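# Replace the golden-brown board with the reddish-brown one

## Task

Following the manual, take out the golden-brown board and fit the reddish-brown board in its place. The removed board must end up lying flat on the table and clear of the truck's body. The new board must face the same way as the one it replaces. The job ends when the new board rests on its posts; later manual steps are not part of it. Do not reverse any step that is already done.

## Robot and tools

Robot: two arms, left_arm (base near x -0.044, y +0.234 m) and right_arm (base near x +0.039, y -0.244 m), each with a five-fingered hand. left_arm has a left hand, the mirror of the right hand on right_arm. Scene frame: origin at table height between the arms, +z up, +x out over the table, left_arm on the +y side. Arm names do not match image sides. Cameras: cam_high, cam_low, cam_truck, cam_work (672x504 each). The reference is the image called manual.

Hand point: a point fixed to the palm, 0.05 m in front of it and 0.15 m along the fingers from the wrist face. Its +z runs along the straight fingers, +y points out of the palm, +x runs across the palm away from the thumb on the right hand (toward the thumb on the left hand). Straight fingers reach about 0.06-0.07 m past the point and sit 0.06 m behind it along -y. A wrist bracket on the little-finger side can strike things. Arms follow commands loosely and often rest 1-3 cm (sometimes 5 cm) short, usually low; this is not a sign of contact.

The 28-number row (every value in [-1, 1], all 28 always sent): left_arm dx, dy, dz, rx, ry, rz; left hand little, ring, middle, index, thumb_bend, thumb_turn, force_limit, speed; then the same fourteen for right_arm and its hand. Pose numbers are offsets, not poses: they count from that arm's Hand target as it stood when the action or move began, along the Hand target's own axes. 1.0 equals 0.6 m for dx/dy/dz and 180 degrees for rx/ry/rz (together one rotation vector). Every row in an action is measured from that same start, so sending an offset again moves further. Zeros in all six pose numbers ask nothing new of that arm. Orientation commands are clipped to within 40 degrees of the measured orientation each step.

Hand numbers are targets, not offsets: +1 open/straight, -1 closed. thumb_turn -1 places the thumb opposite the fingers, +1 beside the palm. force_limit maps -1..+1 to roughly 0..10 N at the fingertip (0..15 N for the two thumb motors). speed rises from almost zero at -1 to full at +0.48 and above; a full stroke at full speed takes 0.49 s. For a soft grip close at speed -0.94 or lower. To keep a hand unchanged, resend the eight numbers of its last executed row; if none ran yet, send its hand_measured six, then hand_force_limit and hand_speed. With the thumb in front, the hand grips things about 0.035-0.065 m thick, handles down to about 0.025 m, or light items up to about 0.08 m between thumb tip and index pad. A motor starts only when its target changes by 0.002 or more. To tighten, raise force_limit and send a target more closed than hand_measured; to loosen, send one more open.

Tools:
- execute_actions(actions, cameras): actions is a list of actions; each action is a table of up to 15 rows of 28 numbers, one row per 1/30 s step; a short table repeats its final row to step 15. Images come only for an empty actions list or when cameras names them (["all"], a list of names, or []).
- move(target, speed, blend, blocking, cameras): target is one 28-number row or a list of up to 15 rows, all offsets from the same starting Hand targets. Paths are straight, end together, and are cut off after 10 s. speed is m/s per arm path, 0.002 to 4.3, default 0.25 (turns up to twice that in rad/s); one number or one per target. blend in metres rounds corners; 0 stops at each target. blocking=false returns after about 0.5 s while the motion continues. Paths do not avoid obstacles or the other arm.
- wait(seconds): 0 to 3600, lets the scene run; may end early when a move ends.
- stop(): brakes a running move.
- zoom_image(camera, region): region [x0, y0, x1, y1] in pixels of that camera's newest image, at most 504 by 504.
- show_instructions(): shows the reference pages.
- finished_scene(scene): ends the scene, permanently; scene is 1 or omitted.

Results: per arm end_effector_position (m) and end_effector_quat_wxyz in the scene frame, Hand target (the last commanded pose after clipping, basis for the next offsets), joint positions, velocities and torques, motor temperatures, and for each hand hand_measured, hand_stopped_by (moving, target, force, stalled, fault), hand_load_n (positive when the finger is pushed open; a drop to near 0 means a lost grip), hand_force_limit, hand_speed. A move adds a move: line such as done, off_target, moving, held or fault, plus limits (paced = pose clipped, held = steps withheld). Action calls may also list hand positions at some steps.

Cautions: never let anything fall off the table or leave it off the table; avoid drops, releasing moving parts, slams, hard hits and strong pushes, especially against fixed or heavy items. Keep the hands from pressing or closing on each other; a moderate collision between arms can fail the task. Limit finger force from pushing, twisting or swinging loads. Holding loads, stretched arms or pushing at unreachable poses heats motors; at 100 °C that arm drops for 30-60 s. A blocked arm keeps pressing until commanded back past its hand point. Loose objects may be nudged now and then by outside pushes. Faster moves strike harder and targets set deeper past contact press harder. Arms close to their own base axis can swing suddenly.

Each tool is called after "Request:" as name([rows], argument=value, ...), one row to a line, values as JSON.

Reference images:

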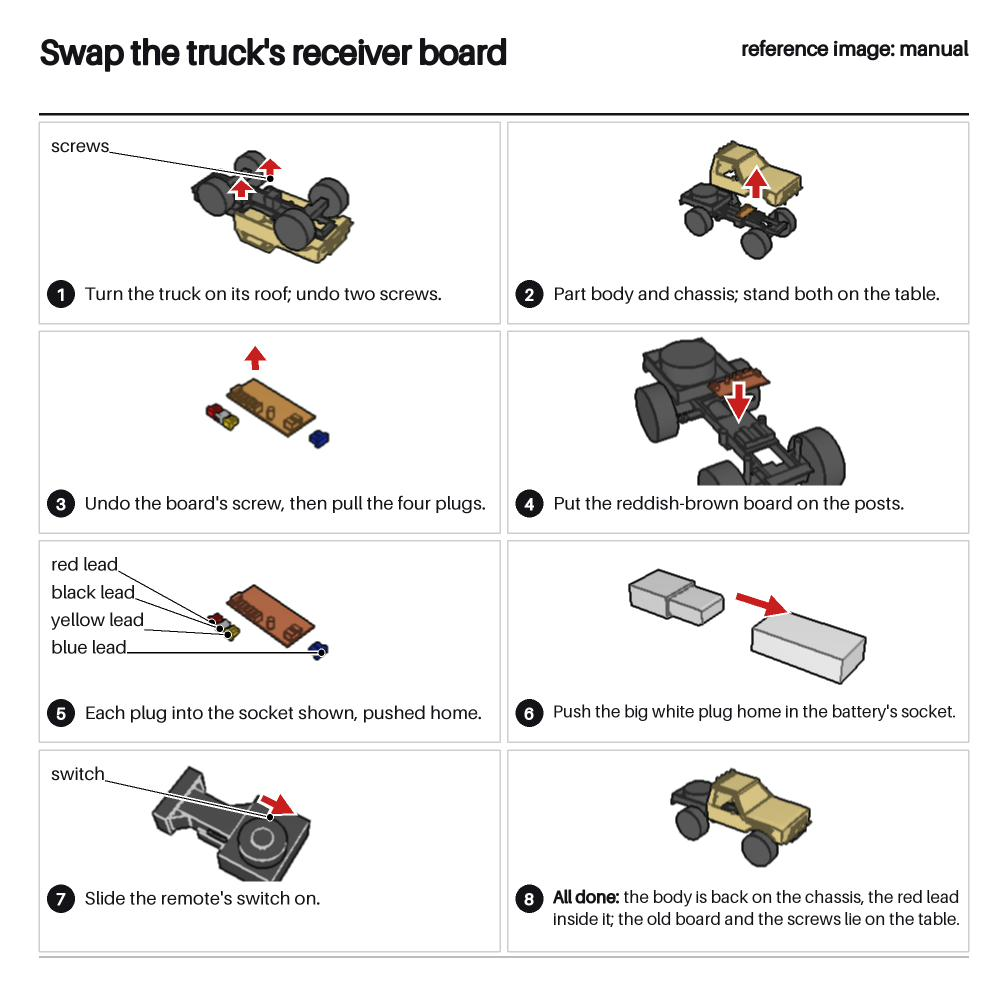

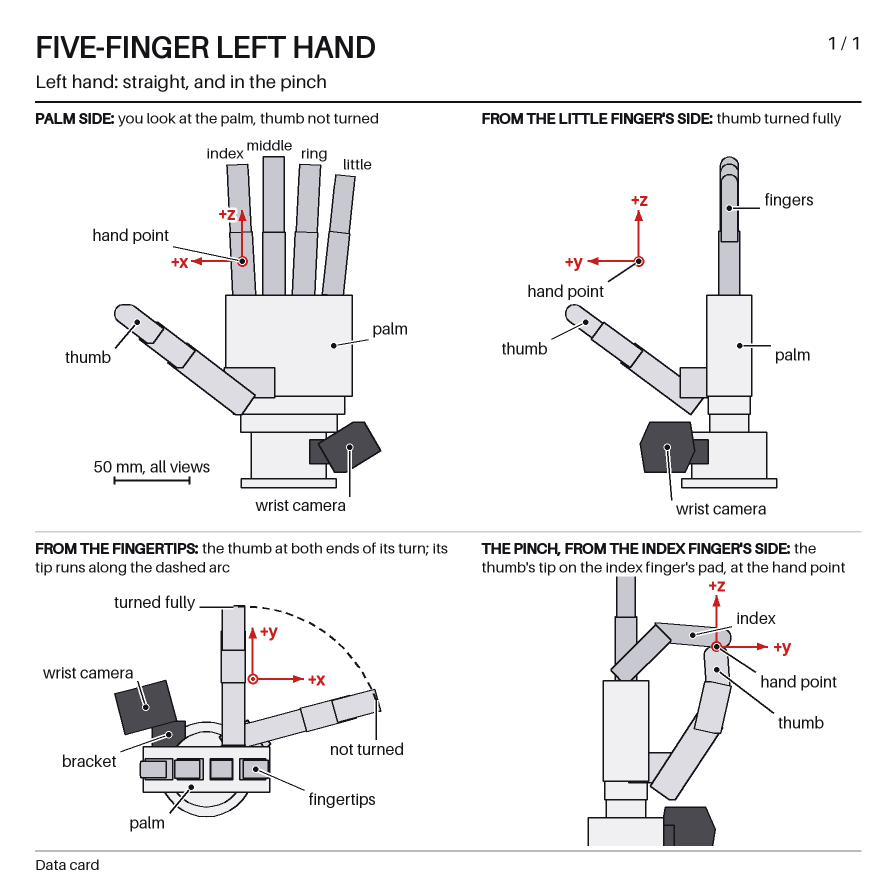

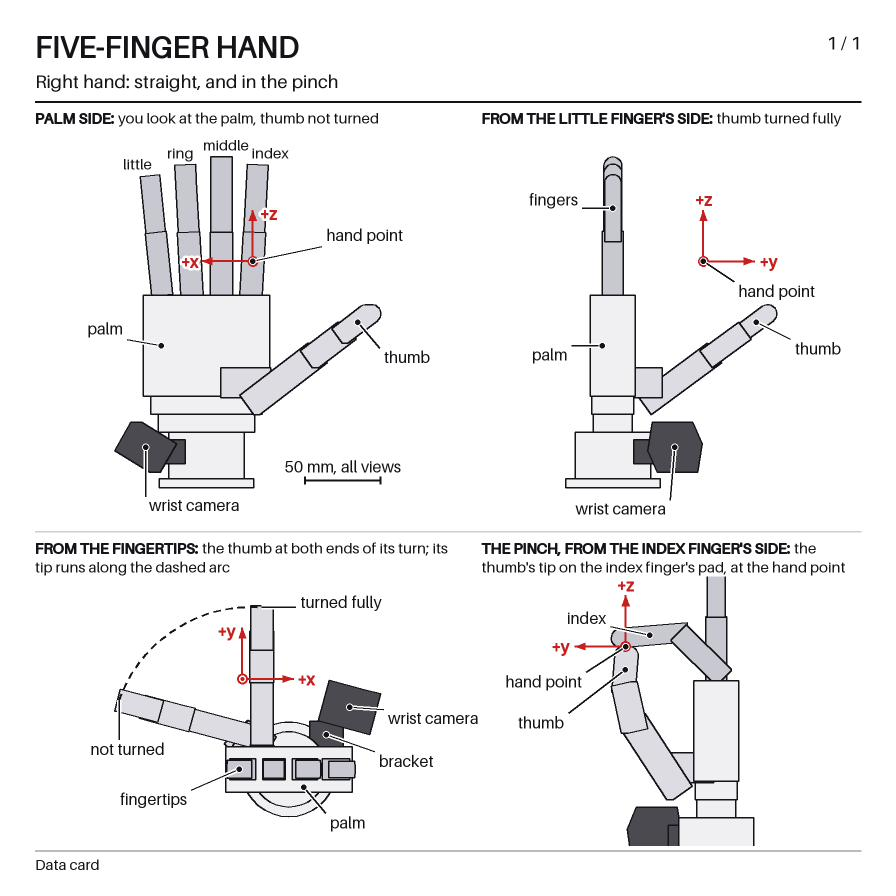

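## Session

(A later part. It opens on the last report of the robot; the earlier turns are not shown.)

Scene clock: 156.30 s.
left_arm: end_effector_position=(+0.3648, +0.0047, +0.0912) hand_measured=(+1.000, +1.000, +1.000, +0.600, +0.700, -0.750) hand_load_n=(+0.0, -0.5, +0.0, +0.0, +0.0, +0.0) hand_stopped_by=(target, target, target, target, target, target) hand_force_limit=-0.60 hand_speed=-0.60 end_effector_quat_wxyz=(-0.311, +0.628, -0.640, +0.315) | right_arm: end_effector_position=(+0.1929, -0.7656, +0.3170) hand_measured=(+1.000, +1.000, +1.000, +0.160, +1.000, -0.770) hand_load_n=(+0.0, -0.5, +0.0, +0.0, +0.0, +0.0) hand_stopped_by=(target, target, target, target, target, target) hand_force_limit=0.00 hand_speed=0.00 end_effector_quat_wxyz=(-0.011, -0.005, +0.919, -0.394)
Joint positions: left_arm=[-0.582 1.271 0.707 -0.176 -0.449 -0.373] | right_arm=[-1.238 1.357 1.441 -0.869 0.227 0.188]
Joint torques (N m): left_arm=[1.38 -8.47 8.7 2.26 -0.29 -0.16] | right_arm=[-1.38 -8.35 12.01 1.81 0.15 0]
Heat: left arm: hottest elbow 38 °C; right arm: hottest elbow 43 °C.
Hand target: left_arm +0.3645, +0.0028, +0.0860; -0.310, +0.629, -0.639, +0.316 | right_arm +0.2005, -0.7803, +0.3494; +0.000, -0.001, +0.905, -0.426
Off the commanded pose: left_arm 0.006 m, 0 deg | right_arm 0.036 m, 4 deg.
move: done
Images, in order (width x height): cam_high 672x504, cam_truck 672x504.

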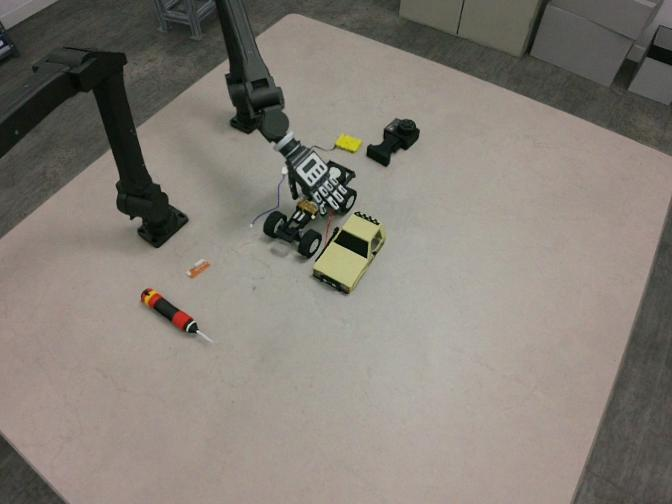

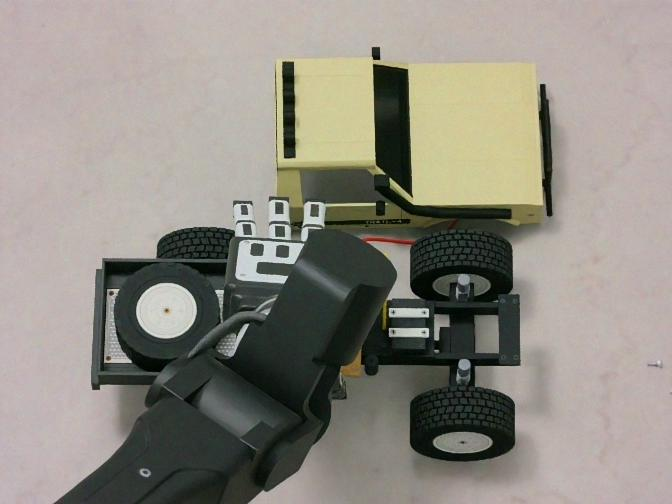

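Request:
move([
  [-0.0003,-0.0882,-0.0602,0,0,0,1,1,1,0.6,0.68,-0.75,-0.6,-0.6,0,0,0,0,0,0,1,1,1,0.16,1,-0.77,0,0],
  [-0.0002,-0.0047,0.0083,0,0,0,1,1,1,0.6,0.68,-0.75,-0.6,-0.6,0,0,0,0,0,0,1,1,1,0.16,1,-0.77,0,0],
], speed=0.1, cameras=["cam_truck","cam_high"])

Request:
zoom_image(camera="cam_truck", region=[280, 320, 400, 440])

Request:
zoom_image(camera="cam_high", region=[270, 170, 350, 240])

Scene clock: 159.37 s.
left_arm: end_effector_position=(+0.3689, +0.0017, +0.0907) hand_measured=(+1.000, +1.000, +1.000, +0.600, +0.680, -0.750) hand_load_n=(+0.0, +0.0, -0.5, +0.0, +0.0, +0.0) hand_stopped_by=(target, target, target, target, target, target) hand_force_limit=-0.60 hand_speed=-0.60 end_effector_quat_wxyz=(-0.311, +0.628, -0.640, +0.316) | right_arm: end_effector_position=(+0.1929, -0.7656, +0.3170) hand_measured=(+1.000, +1.000, +1.000, +0.160, +1.000, -0.770) hand_load_n=(-0.5, +0.0, +0.0, +0.0, +0.0, +0.0) hand_stopped_by=(target, target, target, target, target, target) hand_force_limit=0.00 hand_speed=0.00 end_effector_quat_wxyz=(-0.011, -0.005, +0.919, -0.394)
Joint positions: left_arm=[-0.582 1.286 0.717 -0.169 -0.448 -0.373] | right_arm=[-1.238 1.357 1.441 -0.869 0.227 0.188]
Joint torques (N m): left_arm=[2.08 -8.64 8.75 2.26 -0.08 -0.09] | right_arm=[-0.62 -8.76 12 1.8 0.16 0.01]
Heat: left arm: hottest elbow 38 °C; right arm: hottest elbow 43 °C.
Hand target: left_arm +0.3703, +0.0028, +0.0853; -0.311, +0.629, -0.639, +0.316 | right_arm +0.2005, -0.7803, +0.3494; +0.000, -0.001, +0.905, -0.426
Off the commanded pose: left_arm 0.006 m, 0 deg | right_arm 0.036 m, 4 deg.
move: done
Images, in order (width x height): cam_high 672x504, cam_truck 672x504.

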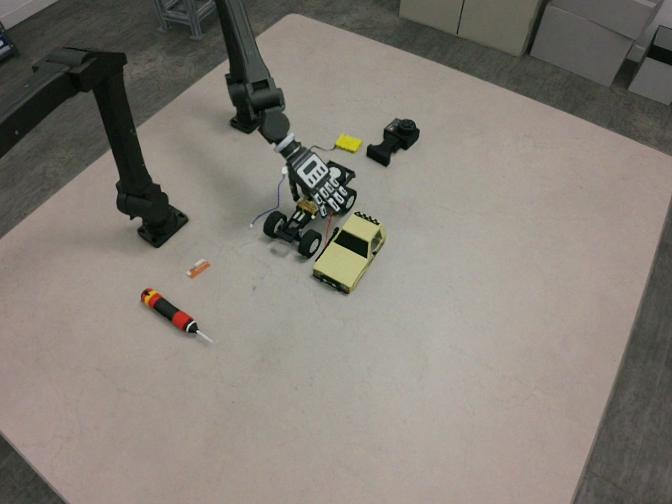

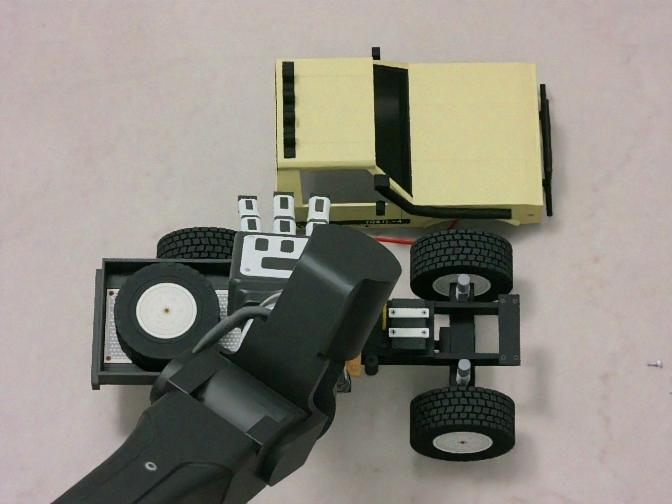

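Scaled by 4.200 from the camera's image (finer frame: 960x720).

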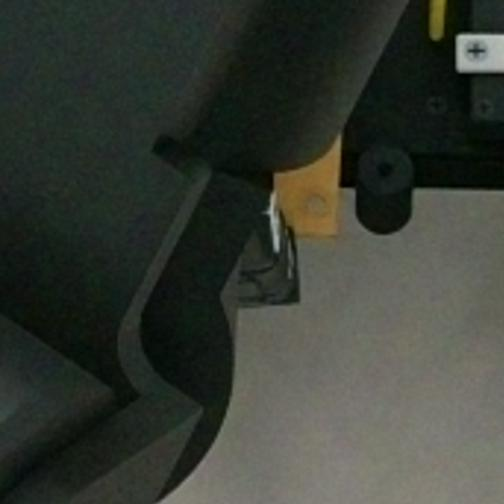

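Scaled by 6.300 from the camera's image (finer frame: 960x720).

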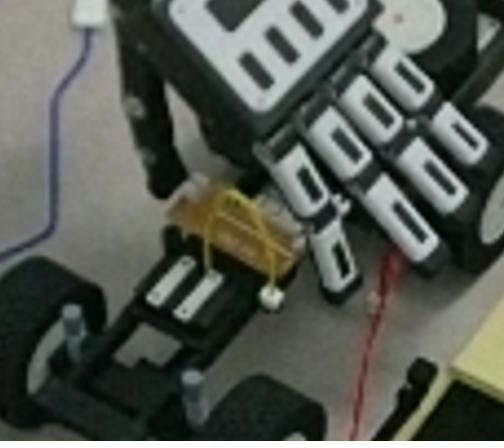

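Request:
execute_actions([
  [[0,0,0,0,0,0,1,1,1,0.6,0.63,-0.75,-0.6,-0.94,0,0,0,0,0,0,1,1,1,0.16,1,-0.77,0,0]],
], cameras=[])

Request:
execute_actions([
  [[0,0,0,0,0,0,1,1,1,0.1,0.63,-0.75,-0.6,-0.94,0,0,0,0,0,0,1,1,1,0.16,1,-0.77,0,0]],
], cameras=["cam_truck","cam_high"])

Request:
zoom_image(camera="cam_truck", region=[280, 320, 400, 440])

Request:
zoom_image(camera="cam_high", region=[270, 170, 350, 240])

Scene clock: 161.13 s.
left_arm: end_effector_position=(+0.3689, +0.0017, +0.0907) hand_measured=(+1.000, +1.000, +1.000, +0.600, +0.630, -0.750) hand_load_n=(+0.0, -0.5, +0.0, +0.0, +0.0, +0.0) hand_stopped_by=(target, target, target, target, target, target) hand_force_limit=-0.60 hand_speed=-0.94 end_effector_quat_wxyz=(-0.311, +0.628, -0.640, +0.316) | right_arm: end_effector_position=(+0.1929, -0.7656, +0.3170) hand_measured=(+1.000, +1.000, +1.000, +0.160, +1.000, -0.770) hand_load_n=(+0.0, +0.0, +0.0, +0.0, +0.0, +0.0) hand_stopped_by=(target, target, target, target, target, target) hand_force_limit=0.00 hand_speed=0.00 end_effector_quat_wxyz=(-0.011, -0.005, +0.919, -0.394)
Joint positions: left_arm=[-0.582 1.286 0.717 -0.169 -0.448 -0.373] | right_arm=[-1.238 1.357 1.441 -0.869 0.227 0.188]
Joint torques (N m): left_arm=[2.14 -8.7 8.65 2.26 -0.06 -0.1] | right_arm=[-0.44 -9.17 11.96 1.88 0.14 0.01]
Heat: left arm: hottest elbow 38 °C; right arm: hottest elbow 43 °C.
Hand target: left_arm +0.3703, +0.0028, +0.0853; -0.311, +0.629, -0.639, +0.316 | right_arm +0.2005, -0.7803, +0.3494; +0.000, -0.001, +0.905, -0.426
Off the commanded pose: left_arm 0.006 m, 0 deg | right_arm 0.036 m, 4 deg.
Step readings (end_effector_position of left_arm | right_arm):
0: (+0.3689, +0.0017, +0.0907) | (+0.1929, -0.7656, +0.3170)
1: (+0.3689, +0.0017, +0.0907) | (+0.1929, -0.7656, +0.3170)
2: (+0.3689, +0.0017, +0.0907) | (+0.1929, -0.7656, +0.3170)
4: (+0.3689, +0.0017, +0.0907) | (+0.1929, -0.7656, +0.3170)
8: (+0.3689, +0.0017, +0.0907) | (+0.1929, -0.7656, +0.3170)
15: (+0.3689, +0.0017, +0.0907) | (+0.1929, -0.7656, +0.3170)

Scene clock: 163.27 s.
left_arm: end_effector_position=(+0.3689, +0.0017, +0.0907) hand_measured=(+1.000, +1.000, +1.000, +0.286, +0.630, -0.750) hand_load_n=(+0.0, +0.0, +0.0, +2.5, +2.5, -0.5) hand_stopped_by=(target, target, target, force, target, target) hand_force_limit=-0.60 hand_speed=-0.94 end_effector_quat_wxyz=(-0.311, +0.628, -0.640, +0.316) | right_arm: end_effector_position=(+0.1929, -0.7656, +0.3170) hand_measured=(+1.000, +1.000, +1.000, +0.160, +1.000, -0.770) hand_load_n=(+0.0, +0.0, +0.0, +0.0, +0.0, +0.0) hand_stopped_by=(target, target, target, target, target, target) hand_force_limit=0.00 hand_speed=0.00 end_effector_quat_wxyz=(-0.011, -0.005, +0.919, -0.394)
Joint positions: left_arm=[-0.582 1.286 0.717 -0.169 -0.448 -0.373] | right_arm=[-1.238 1.357 1.441 -0.869 0.227 0.188]
Joint torques (N m): left_arm=[2.26 -8.7 8.72 2.26 -0.07 -0.1] | right_arm=[-0.67 -9 11.84 1.8 0.13 0]
Heat: left arm: hottest elbow 37 °C; right arm: hottest elbow 43 °C.
Hand target: left_arm +0.3703, +0.0028, +0.0853; -0.311, +0.629, -0.639, +0.316 | right_arm +0.2005, -0.7803, +0.3494; +0.000, -0.001, +0.905, -0.426
Off the commanded pose: left_arm 0.006 m, 0 deg | right_arm 0.036 m, 4 deg.
Step readings (end_effector_position of left_arm | right_arm):
0: (+0.3689, +0.0017, +0.0907) | (+0.1929, -0.7656, +0.3170)
1: (+0.3689, +0.0017, +0.0907) | (+0.1929, -0.7656, +0.3170)
2: (+0.3689, +0.0017, +0.0907) | (+0.1929, -0.7656, +0.3170)
4: (+0.3689, +0.0017, +0.0907) | (+0.1929, -0.7656, +0.3170)
8: (+0.3689, +0.0017, +0.0907) | (+0.1929, -0.7656, +0.3170)
15: (+0.3689, +0.0017, +0.0907) | (+0.1929, -0.7656, +0.3170)
Images, in order (width x height): cam_high 672x504, cam_truck 672x504.

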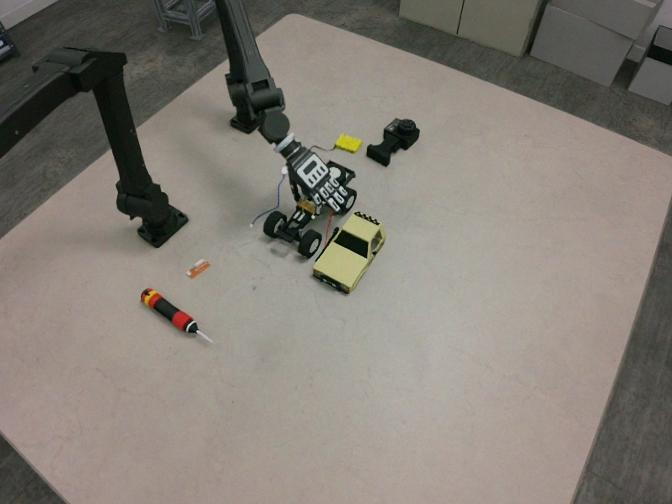

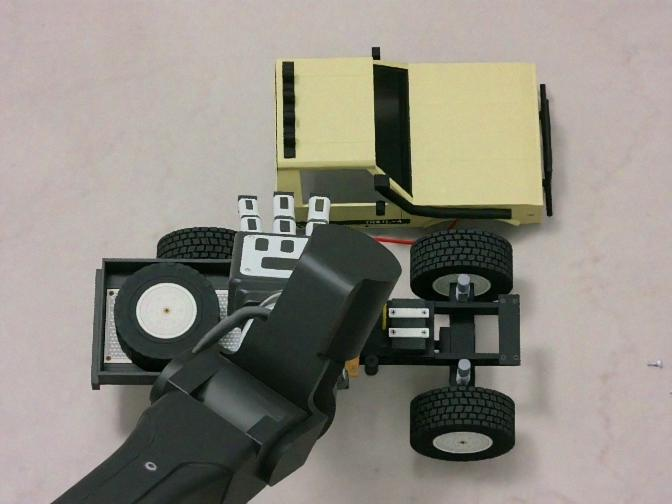

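Scaled by 4.200 from the camera's image (finer frame: 960x720).

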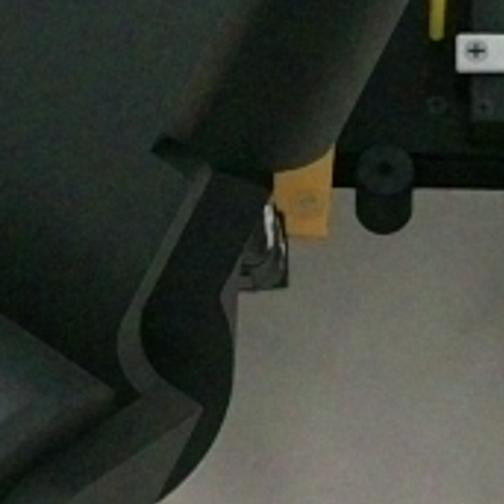

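Scaled by 6.300 from the camera's image (finer frame: 960x720).

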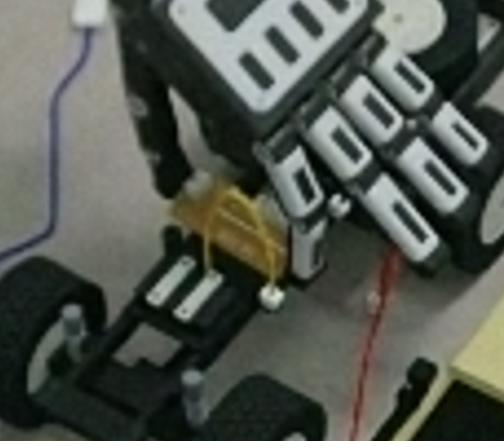

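Request:
move(target=[0.0183,-0.1168,-0.0722,0,0,0,1,1,1,0.1,0.63,-0.75,-0.6,-0.94,0,0,0,0,0,0,1,1,1,0.16,1,-0.77,0,0], speed=0.06, cameras=["cam_truck","cam_high","cam_low"])

Request:
zoom_image(camera="cam_truck", region=[260, 240, 420, 420])

Request:
zoom_image(camera="cam_high", region=[260, 150, 360, 240])

Scene clock: 165.73 s.
left_arm: end_effector_position=(+0.3685, +0.0021, +0.1446) hand_measured=(+1.000, +1.000, +1.000, +0.286, +0.630, -0.750) hand_load_n=(+0.0, +0.0, +0.0, +2.5, +3.0, -0.5) hand_stopped_by=(target, target, target, force, target, target) hand_force_limit=-0.60 hand_speed=-0.94 end_effector_quat_wxyz=(-0.308, +0.629, -0.647, +0.300) | right_arm: end_effector_position=(+0.1929, -0.7656, +0.3170) hand_measured=(+1.000, +1.000, +1.000, +0.160, +1.000, -0.770) hand_load_n=(+0.0, -0.5, +0.0, +0.0, +0.0, +0.0) hand_stopped_by=(target, target, target, target, target, target) hand_force_limit=0.00 hand_speed=0.00 end_effector_quat_wxyz=(-0.011, -0.005, +0.919, -0.394)
Joint positions: left_arm=[-0.582 1.219 0.838 -0.393 -0.449 -0.373] | right_arm=[-1.238 1.357 1.441 -0.869 0.227 0.188]
Joint torques (N m): left_arm=[1.26 -9.58 13.85 0.85 -0.4 -0.16] | right_arm=[-0.44 -8.64 12.1 1.84 0.2 -0.04]
Heat: left arm: hottest elbow 38 °C; right arm: hottest elbow 43 °C.
Hand target: left_arm +0.3782, -0.0082, +0.1671; -0.310, +0.629, -0.639, +0.316 | right_arm +0.2005, -0.7803, +0.3494; +0.000, -0.001, +0.905, -0.426
Off the commanded pose: left_arm 0.027 m, 2 deg | right_arm 0.036 m, 4 deg.
move: off_target (left_arm)
Images, in order (width x height): cam_high 672x504, cam_low 672x504, cam_truck 672x504.

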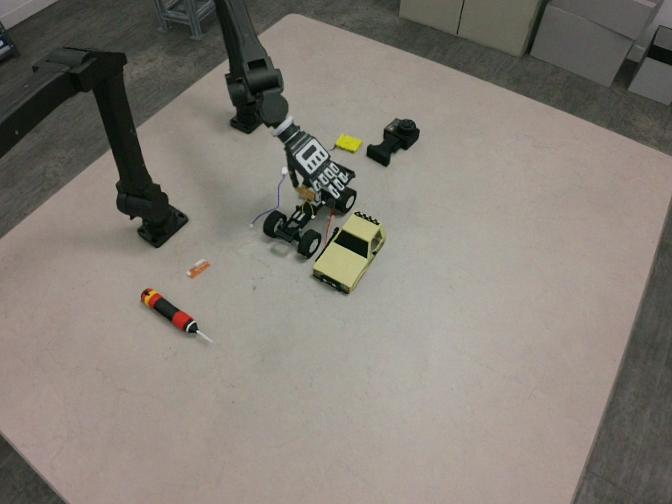

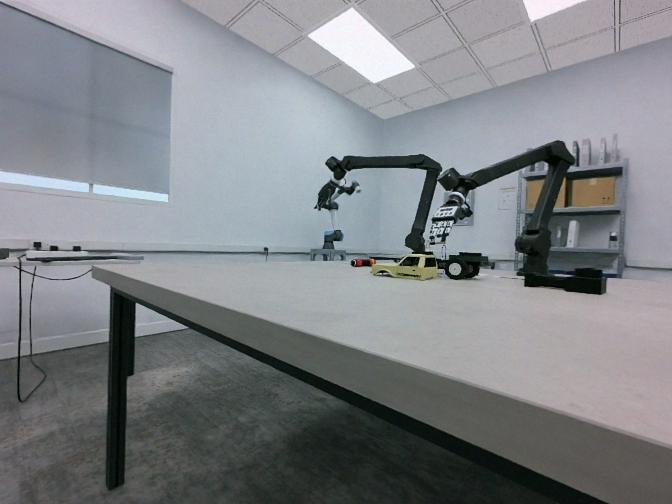

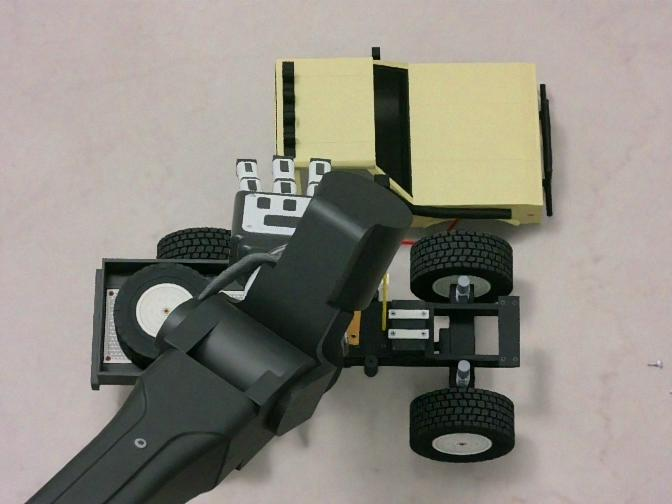

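Scaled by 2.800 from the camera's image (finer frame: 960x720).

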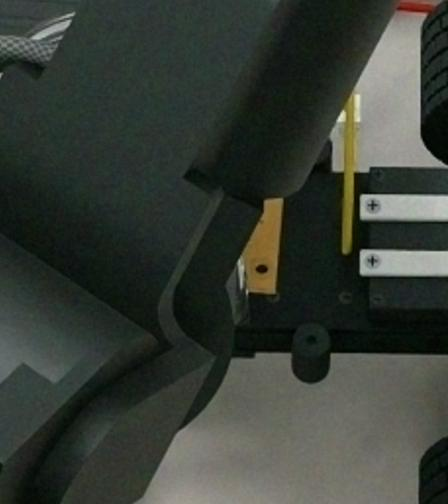

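Scaled by 5.040 from the camera's image (finer frame: 960x720).

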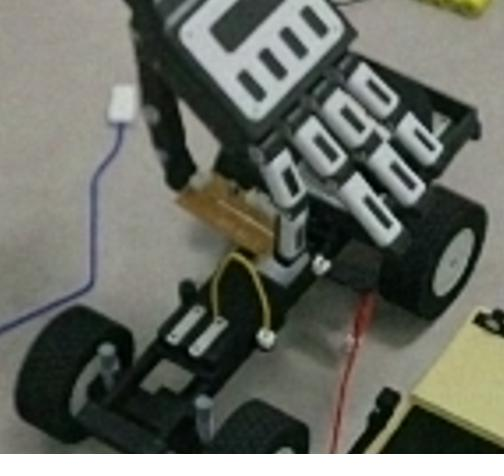

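Request:
move(target=[-0.0183,0.1164,0.0719,0,0,0,1,1,1,0.1,0.63,-0.75,-0.6,-0.94,0,0,0,0,0,0,1,1,1,0.16,1,-0.77,0,0], speed=0.06, cameras=["cam_truck","cam_high"])

Request:
zoom_image(camera="cam_truck", region=[260, 240, 420, 420])

Request:
zoom_image(camera="cam_high", region=[260, 150, 360, 240])

Scene clock: 171.20 s.
left_arm: end_effector_position=(+0.3695, +0.0013, +0.0932) hand_measured=(+1.000, +1.000, +1.000, +0.286, +0.630, -0.750) hand_load_n=(+0.0, +0.0, +0.0, +3.0, +2.5, -0.5) hand_stopped_by=(target, target, target, force, target, target) hand_force_limit=-0.60 hand_speed=-0.94 end_effector_quat_wxyz=(-0.312, +0.627, -0.639, +0.318) | right_arm: end_effector_position=(+0.1929, -0.7656, +0.3170) hand_measured=(+1.000, +1.000, +1.000, +0.160, +1.000, -0.770) hand_load_n=(+0.0, +0.0, +0.0, +0.0, +0.0, +0.0) hand_stopped_by=(target, target, target, target, target, target) hand_force_limit=0.00 hand_speed=0.00 end_effector_quat_wxyz=(-0.011, -0.005, +0.919, -0.394)
Joint positions: left_arm=[-0.582 1.282 0.719 -0.171 -0.448 -0.373] | right_arm=[-1.238 1.357 1.441 -0.869 0.227 0.188]
Joint torques (N m): left_arm=[2.08 -8.35 8.64 2.3 -0.06 -0.09] | right_arm=[-0.91 -8.35 11.99 1.87 0.19 0.02]
Heat: left arm: hottest elbow 39 °C; right arm: hottest elbow 43 °C.
Hand target: left_arm +0.3703, +0.0028, +0.0856; -0.310, +0.629, -0.639, +0.316 | right_arm +0.2005, -0.7803, +0.3494; +0.000, -0.001, +0.905, -0.426
Off the commanded pose: left_arm 0.008 m, 0 deg | right_arm 0.036 m, 4 deg.
move: done
Images, in order (width x height): cam_high 672x504, cam_truck 672x504.

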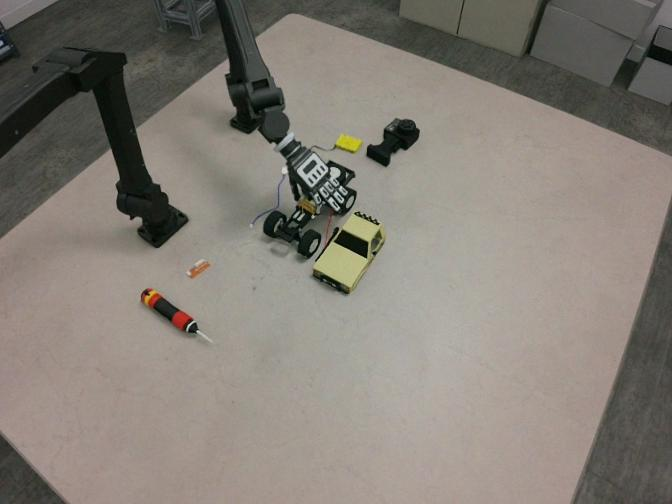

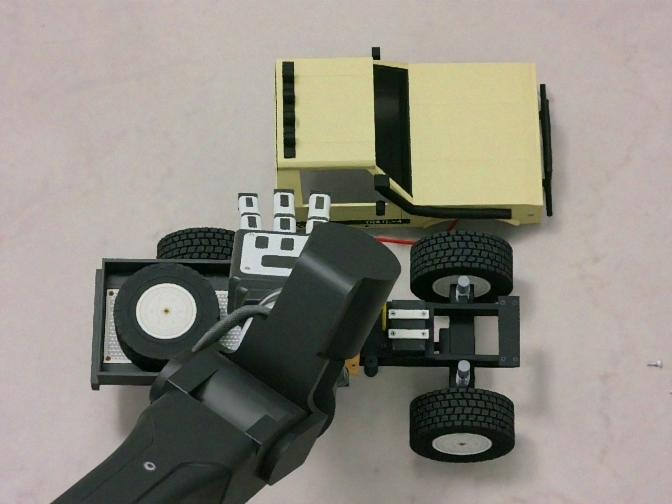

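Scaled by 2.800 from the camera's image (finer frame: 960x720).

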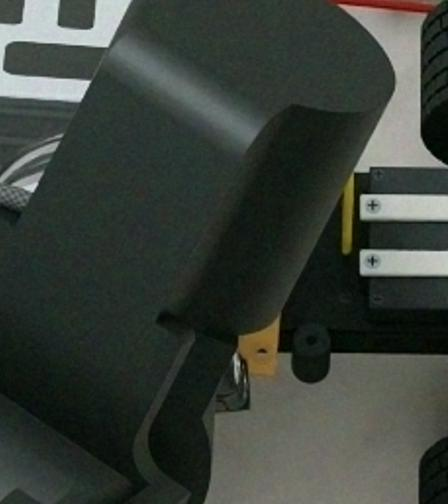

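Scaled by 5.040 from the camera's image (finer frame: 960x720).

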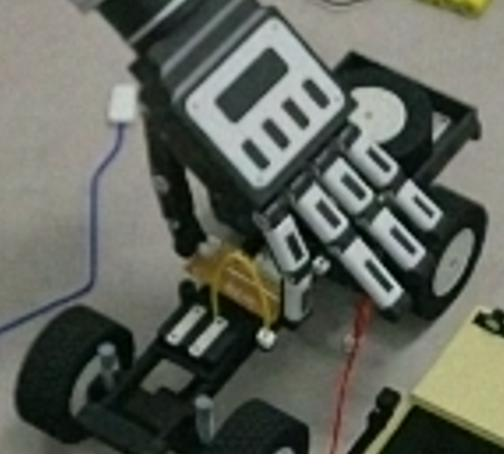

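Request:
move([
  [0,-0.0829,-0.0683,0,0,0,1,1,1,0.1,0.63,-0.75,-0.6,-0.94,0,0,0,0,0,0,1,1,1,0.16,1,-0.77,0,0],
  [-0.0002,0.0004,0.0003,0,0,0,1,1,1,0.1,0.63,-0.75,-0.6,-0.94,0,0,0,0,0,0,1,1,1,0.16,1,-0.77,0,0],
], speed=0.07, cameras=["cam_truck","cam_high"])

Request:
zoom_image(camera="cam_high", region=[260, 150, 360, 240])

Scene clock: 174.50 s.
left_arm: end_effector_position=(+0.3692, +0.0014, +0.0921) hand_measured=(+1.000, +1.000, +1.000, +0.286, +0.630, -0.750) hand_load_n=(+0.0, +0.0, +0.0, +2.5, +3.0, -0.5) hand_stopped_by=(target, target, target, force, target, target) hand_force_limit=-0.60 hand_speed=-0.94 end_effector_quat_wxyz=(-0.311, +0.628, -0.639, +0.317) | right_arm: end_effector_position=(+0.1929, -0.7656, +0.3170) hand_measured=(+1.000, +1.000, +1.000, +0.160, +1.000, -0.770) hand_load_n=(+0.0, +0.0, +0.0, +0.0, +0.0, +0.0) hand_stopped_by=(target, target, target, target, target, target) hand_force_limit=0.00 hand_speed=0.00 end_effector_quat_wxyz=(-0.011, -0.005, +0.919, -0.394)
Joint positions: left_arm=[-0.582 1.283 0.718 -0.17 -0.448 -0.373] | right_arm=[-1.238 1.357 1.441 -0.869 0.227 0.188]
Joint torques (N m): left_arm=[1.96 -8.59 8.57 2.28 -0.07 -0.09] | right_arm=[-0.62 -9.17 11.95 1.77 0.18 -0.01]
Heat: left arm: hottest elbow 39 °C; right arm: hottest elbow 43 °C.
Hand target: left_arm +0.3701, +0.0030, +0.0851; -0.310, +0.629, -0.639, +0.316 | right_arm +0.2005, -0.7803, +0.3494; +0.000, -0.001, +0.905, -0.426
Off the commanded pose: left_arm 0.007 m, 0 deg | right_arm 0.036 m, 4 deg.
move: done
Images, in order (width x height): cam_high 672x504, cam_truck 672x504.

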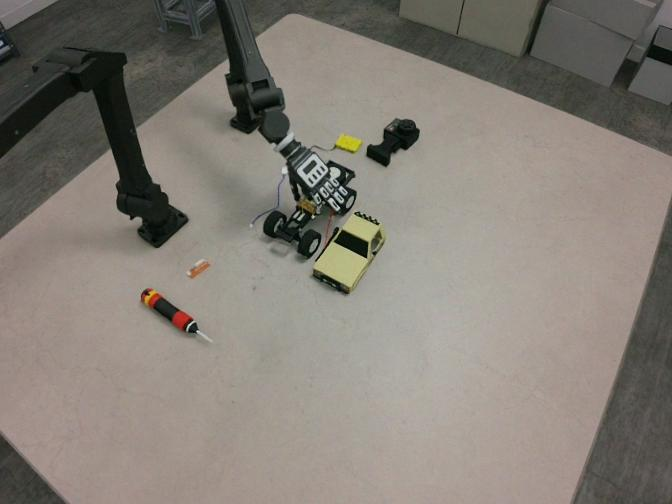

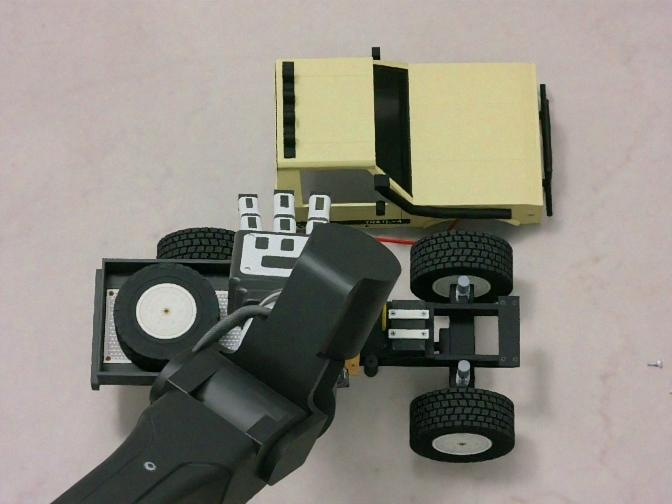

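Scaled by 5.040 from the camera's image (finer frame: 960x720).

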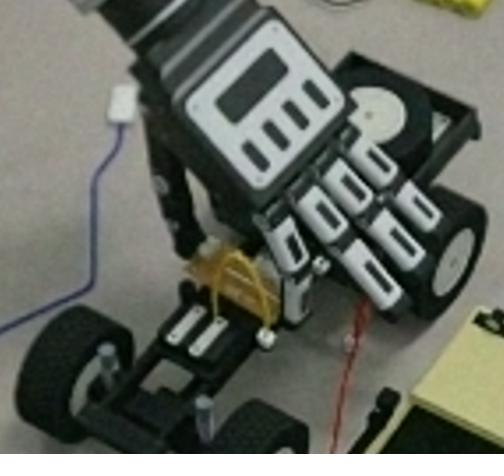

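Request:
execute_actions([
  [[0,0.004,0.003,0,0,0,1,1,1,0.1,0.63,-0.75,-0.6,-0.94,0,0,0,0,0,0,1,1,1,0.16,1,-0.77,0,0]],
], cameras=[])

Scene clock: 175.37 s.
left_arm: end_effector_position=(+0.3707, +0.0004, +0.0932) hand_measured=(+1.000, +1.000, +1.000, +0.286, +0.630, -0.750) hand_load_n=(+0.0, +0.0, +0.0, +2.5, +3.0, -0.5) hand_stopped_by=(target, target, target, force, target, target) hand_force_limit=-0.60 hand_speed=-0.94 end_effector_quat_wxyz=(-0.312, +0.627, -0.638, +0.321) | right_arm: end_effector_position=(+0.1929, -0.7656, +0.3170) hand_measured=(+1.000, +1.000, +1.000, +0.160, +1.000, -0.770) hand_load_n=(-0.5, +0.0, +0.0, +0.0, +0.0, +0.0) hand_stopped_by=(target, target, target, target, target, target) hand_force_limit=0.00 hand_speed=0.00 end_effector_quat_wxyz=(-0.011, -0.005, +0.919, -0.394)
Joint positions: left_arm=[-0.582 1.284 0.718 -0.161 -0.448 -0.373] | right_arm=[-1.238 1.357 1.441 -0.869 0.227 0.188]
Joint torques (N m): left_arm=[2.2 -8.12 8.16 2.33 -0.06 -0.09] | right_arm=[-0.5 -8.41 12.05 1.85 0.11 0.02]
Heat: left arm: hottest elbow 39 °C; right arm: hottest elbow 43 °C.
Hand target: left_arm +0.3701, +0.0029, +0.0822; -0.310, +0.629, -0.639, +0.316 | right_arm +0.2005, -0.7803, +0.3494; +0.000, -0.001, +0.905, -0.426
Off the commanded pose: left_arm 0.011 m, 1 deg | right_arm 0.036 m, 4 deg.
Step readings (end_effector_position of left_arm | right_arm):
0: (+0.3692, +0.0014, +0.0921) | (+0.1929, -0.7656, +0.3170)
1: (+0.3693, +0.0013, +0.0922) | (+0.1929, -0.7656, +0.3170)
2: (+0.3695, +0.0012, +0.0923) | (+0.1929, -0.7656, +0.3170)
4: (+0.3701, +0.0008, +0.0927) | (+0.1929, -0.7656, +0.3170)
8: (+0.3707, +0.0004, +0.0932) | (+0.1929, -0.7656, +0.3170)
15: (+0.3707, +0.0004, +0.0932) | (+0.1929, -0.7656, +0.3170)

Request:
execute_actions([
  [[0,0.002,0.0015,0,0,0,1,1,1,0.1,0.63,-0.75,-0.6,-0.94,0,0,0,0,0,0,1,1,1,0.16,1,-0.77,0,0]],
], cameras=[])

Scene clock: 176.37 s.
left_arm: end_effector_position=(+0.3704, +0.0006, +0.0908) hand_measured=(+1.000, +1.000, +1.000, +0.286, +0.630, -0.750) hand_load_n=(+0.0, -0.5, +0.0, +2.5, +2.5, -0.5) hand_stopped_by=(target, target, target, force, target, target) hand_force_limit=-0.60 hand_speed=-0.94 end_effector_quat_wxyz=(-0.312, +0.627, -0.638, +0.320) | right_arm: end_effector_position=(+0.1929, -0.7656, +0.3170) hand_measured=(+1.000, +1.000, +1.000, +0.160, +1.000, -0.770) hand_load_n=(+0.0, +0.0, +0.0, +0.0, +0.0, +0.0) hand_stopped_by=(target, target, target, target, target, target) hand_force_limit=0.00 hand_speed=0.00 end_effector_quat_wxyz=(-0.011, -0.005, +0.919, -0.394)
Joint positions: left_arm=[-0.582 1.288 0.714 -0.154 -0.448 -0.373] | right_arm=[-1.238 1.357 1.441 -0.869 0.227 0.188]
Joint torques (N m): left_arm=[2.08 -8.23 8.31 2.25 -0.06 -0.09] | right_arm=[-0.44 -8.64 12.04 1.83 0.2 -0.01]
Heat: left arm: hottest elbow 38 °C; right arm: hottest elbow 43 °C.
Hand target: left_arm +0.3702, +0.0028, +0.0807; -0.310, +0.629, -0.639, +0.316 | right_arm +0.2005, -0.7803, +0.3494; +0.000, -0.001, +0.905, -0.426
Off the commanded pose: left_arm 0.010 m, 1 deg | right_arm 0.036 m, 4 deg.
Step readings (end_effector_position of left_arm | right_arm):
0: (+0.3707, +0.0004, +0.0932) | (+0.1929, -0.7656, +0.3170)
1: (+0.3707, +0.0004, +0.0932) | (+0.1929, -0.7656, +0.3170)
2: (+0.3707, +0.0004, +0.0932) | (+0.1929, -0.7656, +0.3170)
4: (+0.3706, +0.0005, +0.0926) | (+0.1929, -0.7656, +0.3170)
8: (+0.3703, +0.0007, +0.0910) | (+0.1929, -0.7656, +0.3170)
15: (+0.3704, +0.0006, +0.0908) | (+0.1929, -0.7656, +0.3170)

Request:
execute_actions([
  [[0,0,0,0,0,0,1,1,1,0.6,0.63,-0.75,-0.6,-0.8,0,0,0,0,0,0,1,1,1,0.16,1,-0.77,0,0]],
], cameras=[])

Request:
execute_actions([
  [[0,0,0,0,0,0,1,1,1,0.6,0.8,-0.75,-0.6,-0.6,0,0,0,0,0,0,1,1,1,0.16,1,-0.77,0,0]],
], cameras=["cam_truck","cam_high"])

Request:
zoom_image(camera="cam_high", region=[260, 150, 360, 240])

Request:
zoom_image(camera="cam_truck", region=[280, 320, 400, 440])

Scene clock: 178.33 s.
left_arm: end_effector_position=(+0.3704, +0.0006, +0.0908) hand_measured=(+1.000, +1.000, +1.000, +0.600, +0.630, -0.750) hand_load_n=(+0.0, +0.0, +0.0, +0.0, +0.0, +0.0) hand_stopped_by=(target, target, target, target, target, target) hand_force_limit=-0.60 hand_speed=-0.80 end_effector_quat_wxyz=(-0.312, +0.627, -0.638, +0.320) | right_arm: end_effector_position=(+0.1929, -0.7656, +0.3170) hand_measured=(+1.000, +1.000, +1.000, +0.160, +1.000, -0.770) hand_load_n=(+0.0, +0.0, +0.0, +0.0, +0.0, +0.0) hand_stopped_by=(target, target, target, target, target, target) hand_force_limit=0.00 hand_speed=0.00 end_effector_quat_wxyz=(-0.011, -0.005, +0.919, -0.394)
Joint positions: left_arm=[-0.582 1.288 0.714 -0.154 -0.448 -0.373] | right_arm=[-1.238 1.357 1.441 -0.869 0.227 0.188]
Joint torques (N m): left_arm=[2.14 -8.35 8.34 2.28 -0.07 -0.1] | right_arm=[-0.38 -8.06 12.12 1.89 0.16 0.01]
Heat: left arm: hottest elbow 38 °C; right arm: hottest elbow 43 °C.
Hand target: left_arm +0.3702, +0.0028, +0.0807; -0.310, +0.629, -0.639, +0.316 | right_arm +0.2005, -0.7803, +0.3494; +0.000, -0.001, +0.905, -0.426
Off the commanded pose: left_arm 0.010 m, 1 deg | right_arm 0.036 m, 4 deg.
Step readings (end_effector_position of left_arm | right_arm):
0: (+0.3704, +0.0006, +0.0908) | (+0.1929, -0.7656, +0.3170)
1: (+0.3704, +0.0006, +0.0908) | (+0.1929, -0.7656, +0.3170)
2: (+0.3704, +0.0006, +0.0908) | (+0.1929, -0.7656, +0.3170)
4: (+0.3704, +0.0006, +0.0908) | (+0.1929, -0.7656, +0.3170)
8: (+0.3704, +0.0006, +0.0908) | (+0.1929, -0.7656, +0.3170)
15: (+0.3704, +0.0006, +0.0908) | (+0.1929, -0.7656, +0.3170)

Scene clock: 179.03 s.
left_arm: end_effector_position=(+0.3704, +0.0006, +0.0908) hand_measured=(+1.000, +1.000, +1.000, +0.600, +0.800, -0.750) hand_load_n=(+0.0, +0.0, +0.0, +0.0, +0.0, +0.0) hand_stopped_by=(target, target, target, target, target, target) hand_force_limit=-0.60 hand_speed=-0.60 end_effector_quat_wxyz=(-0.312, +0.627, -0.638, +0.320) | right_arm: end_effector_position=(+0.1929, -0.7656, +0.3170) hand_measured=(+1.000, +1.000, +1.000, +0.160, +1.000, -0.770) hand_load_n=(+0.0, +0.0, +0.0, +0.0, +0.0, +0.0) hand_stopped_by=(target, target, target, target, target, target) hand_force_limit=0.00 hand_speed=0.00 end_effector_quat_wxyz=(-0.011, -0.005, +0.919, -0.394)
Joint positions: left_arm=[-0.582 1.288 0.714 -0.154 -0.448 -0.373] | right_arm=[-1.238 1.357 1.441 -0.869 0.227 0.188]
Joint torques (N m): left_arm=[2.2 -8.06 8.29 2.3 -0.05 -0.09] | right_arm=[-0.67 -8.82 12.03 1.99 0.16 0]
Heat: left arm: hottest elbow 38 °C; right arm: hottest elbow 43 °C.
Hand target: left_arm +0.3702, +0.0028, +0.0807; -0.310, +0.629, -0.639, +0.316 | right_arm +0.2005, -0.7803, +0.3494; +0.000, -0.001, +0.905, -0.426
Off the commanded pose: left_arm 0.010 m, 1 deg | right_arm 0.036 m, 4 deg.
Step readings (end_effector_position of left_arm | right_arm):
0: (+0.3704, +0.0006, +0.0908) | (+0.1929, -0.7656, +0.3170)
1: (+0.3704, +0.0006, +0.0908) | (+0.1929, -0.7656, +0.3170)
2: (+0.3704, +0.0006, +0.0908) | (+0.1929, -0.7656, +0.3170)
4: (+0.3704, +0.0006, +0.0908) | (+0.1929, -0.7656, +0.3170)
8: (+0.3704, +0.0006, +0.0908) | (+0.1929, -0.7656, +0.3170)
15: (+0.3704, +0.0006, +0.0908) | (+0.1929, -0.7656, +0.3170)
Images, in order (width x height): cam_high 672x504, cam_truck 672x504.

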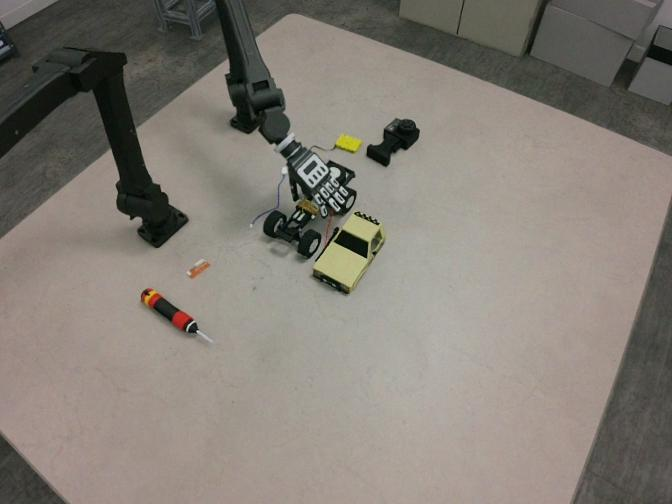

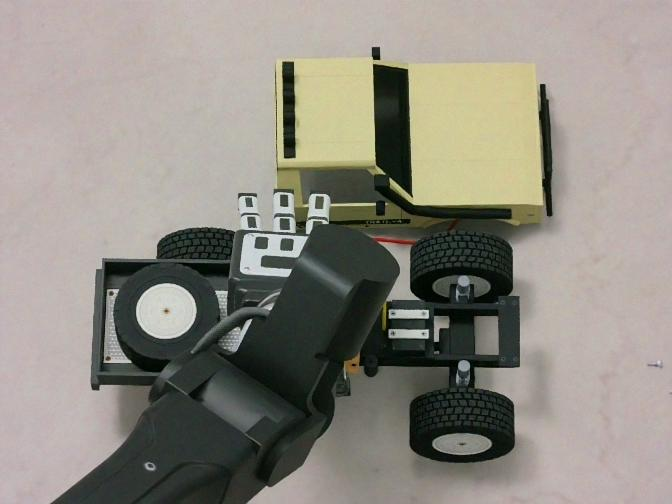

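Scaled by 5.040 from the camera's image (finer frame: 960x720).

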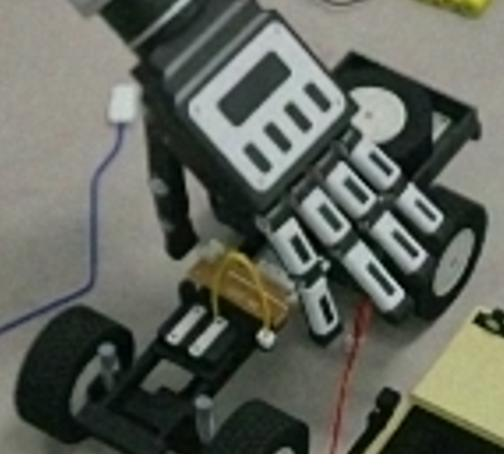

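Scaled by 4.200 from the camera's image (finer frame: 960x720).

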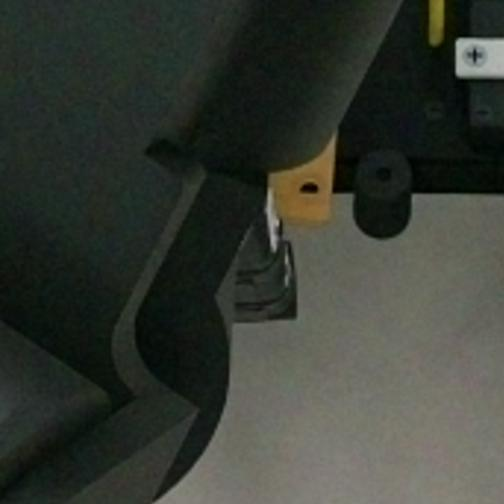

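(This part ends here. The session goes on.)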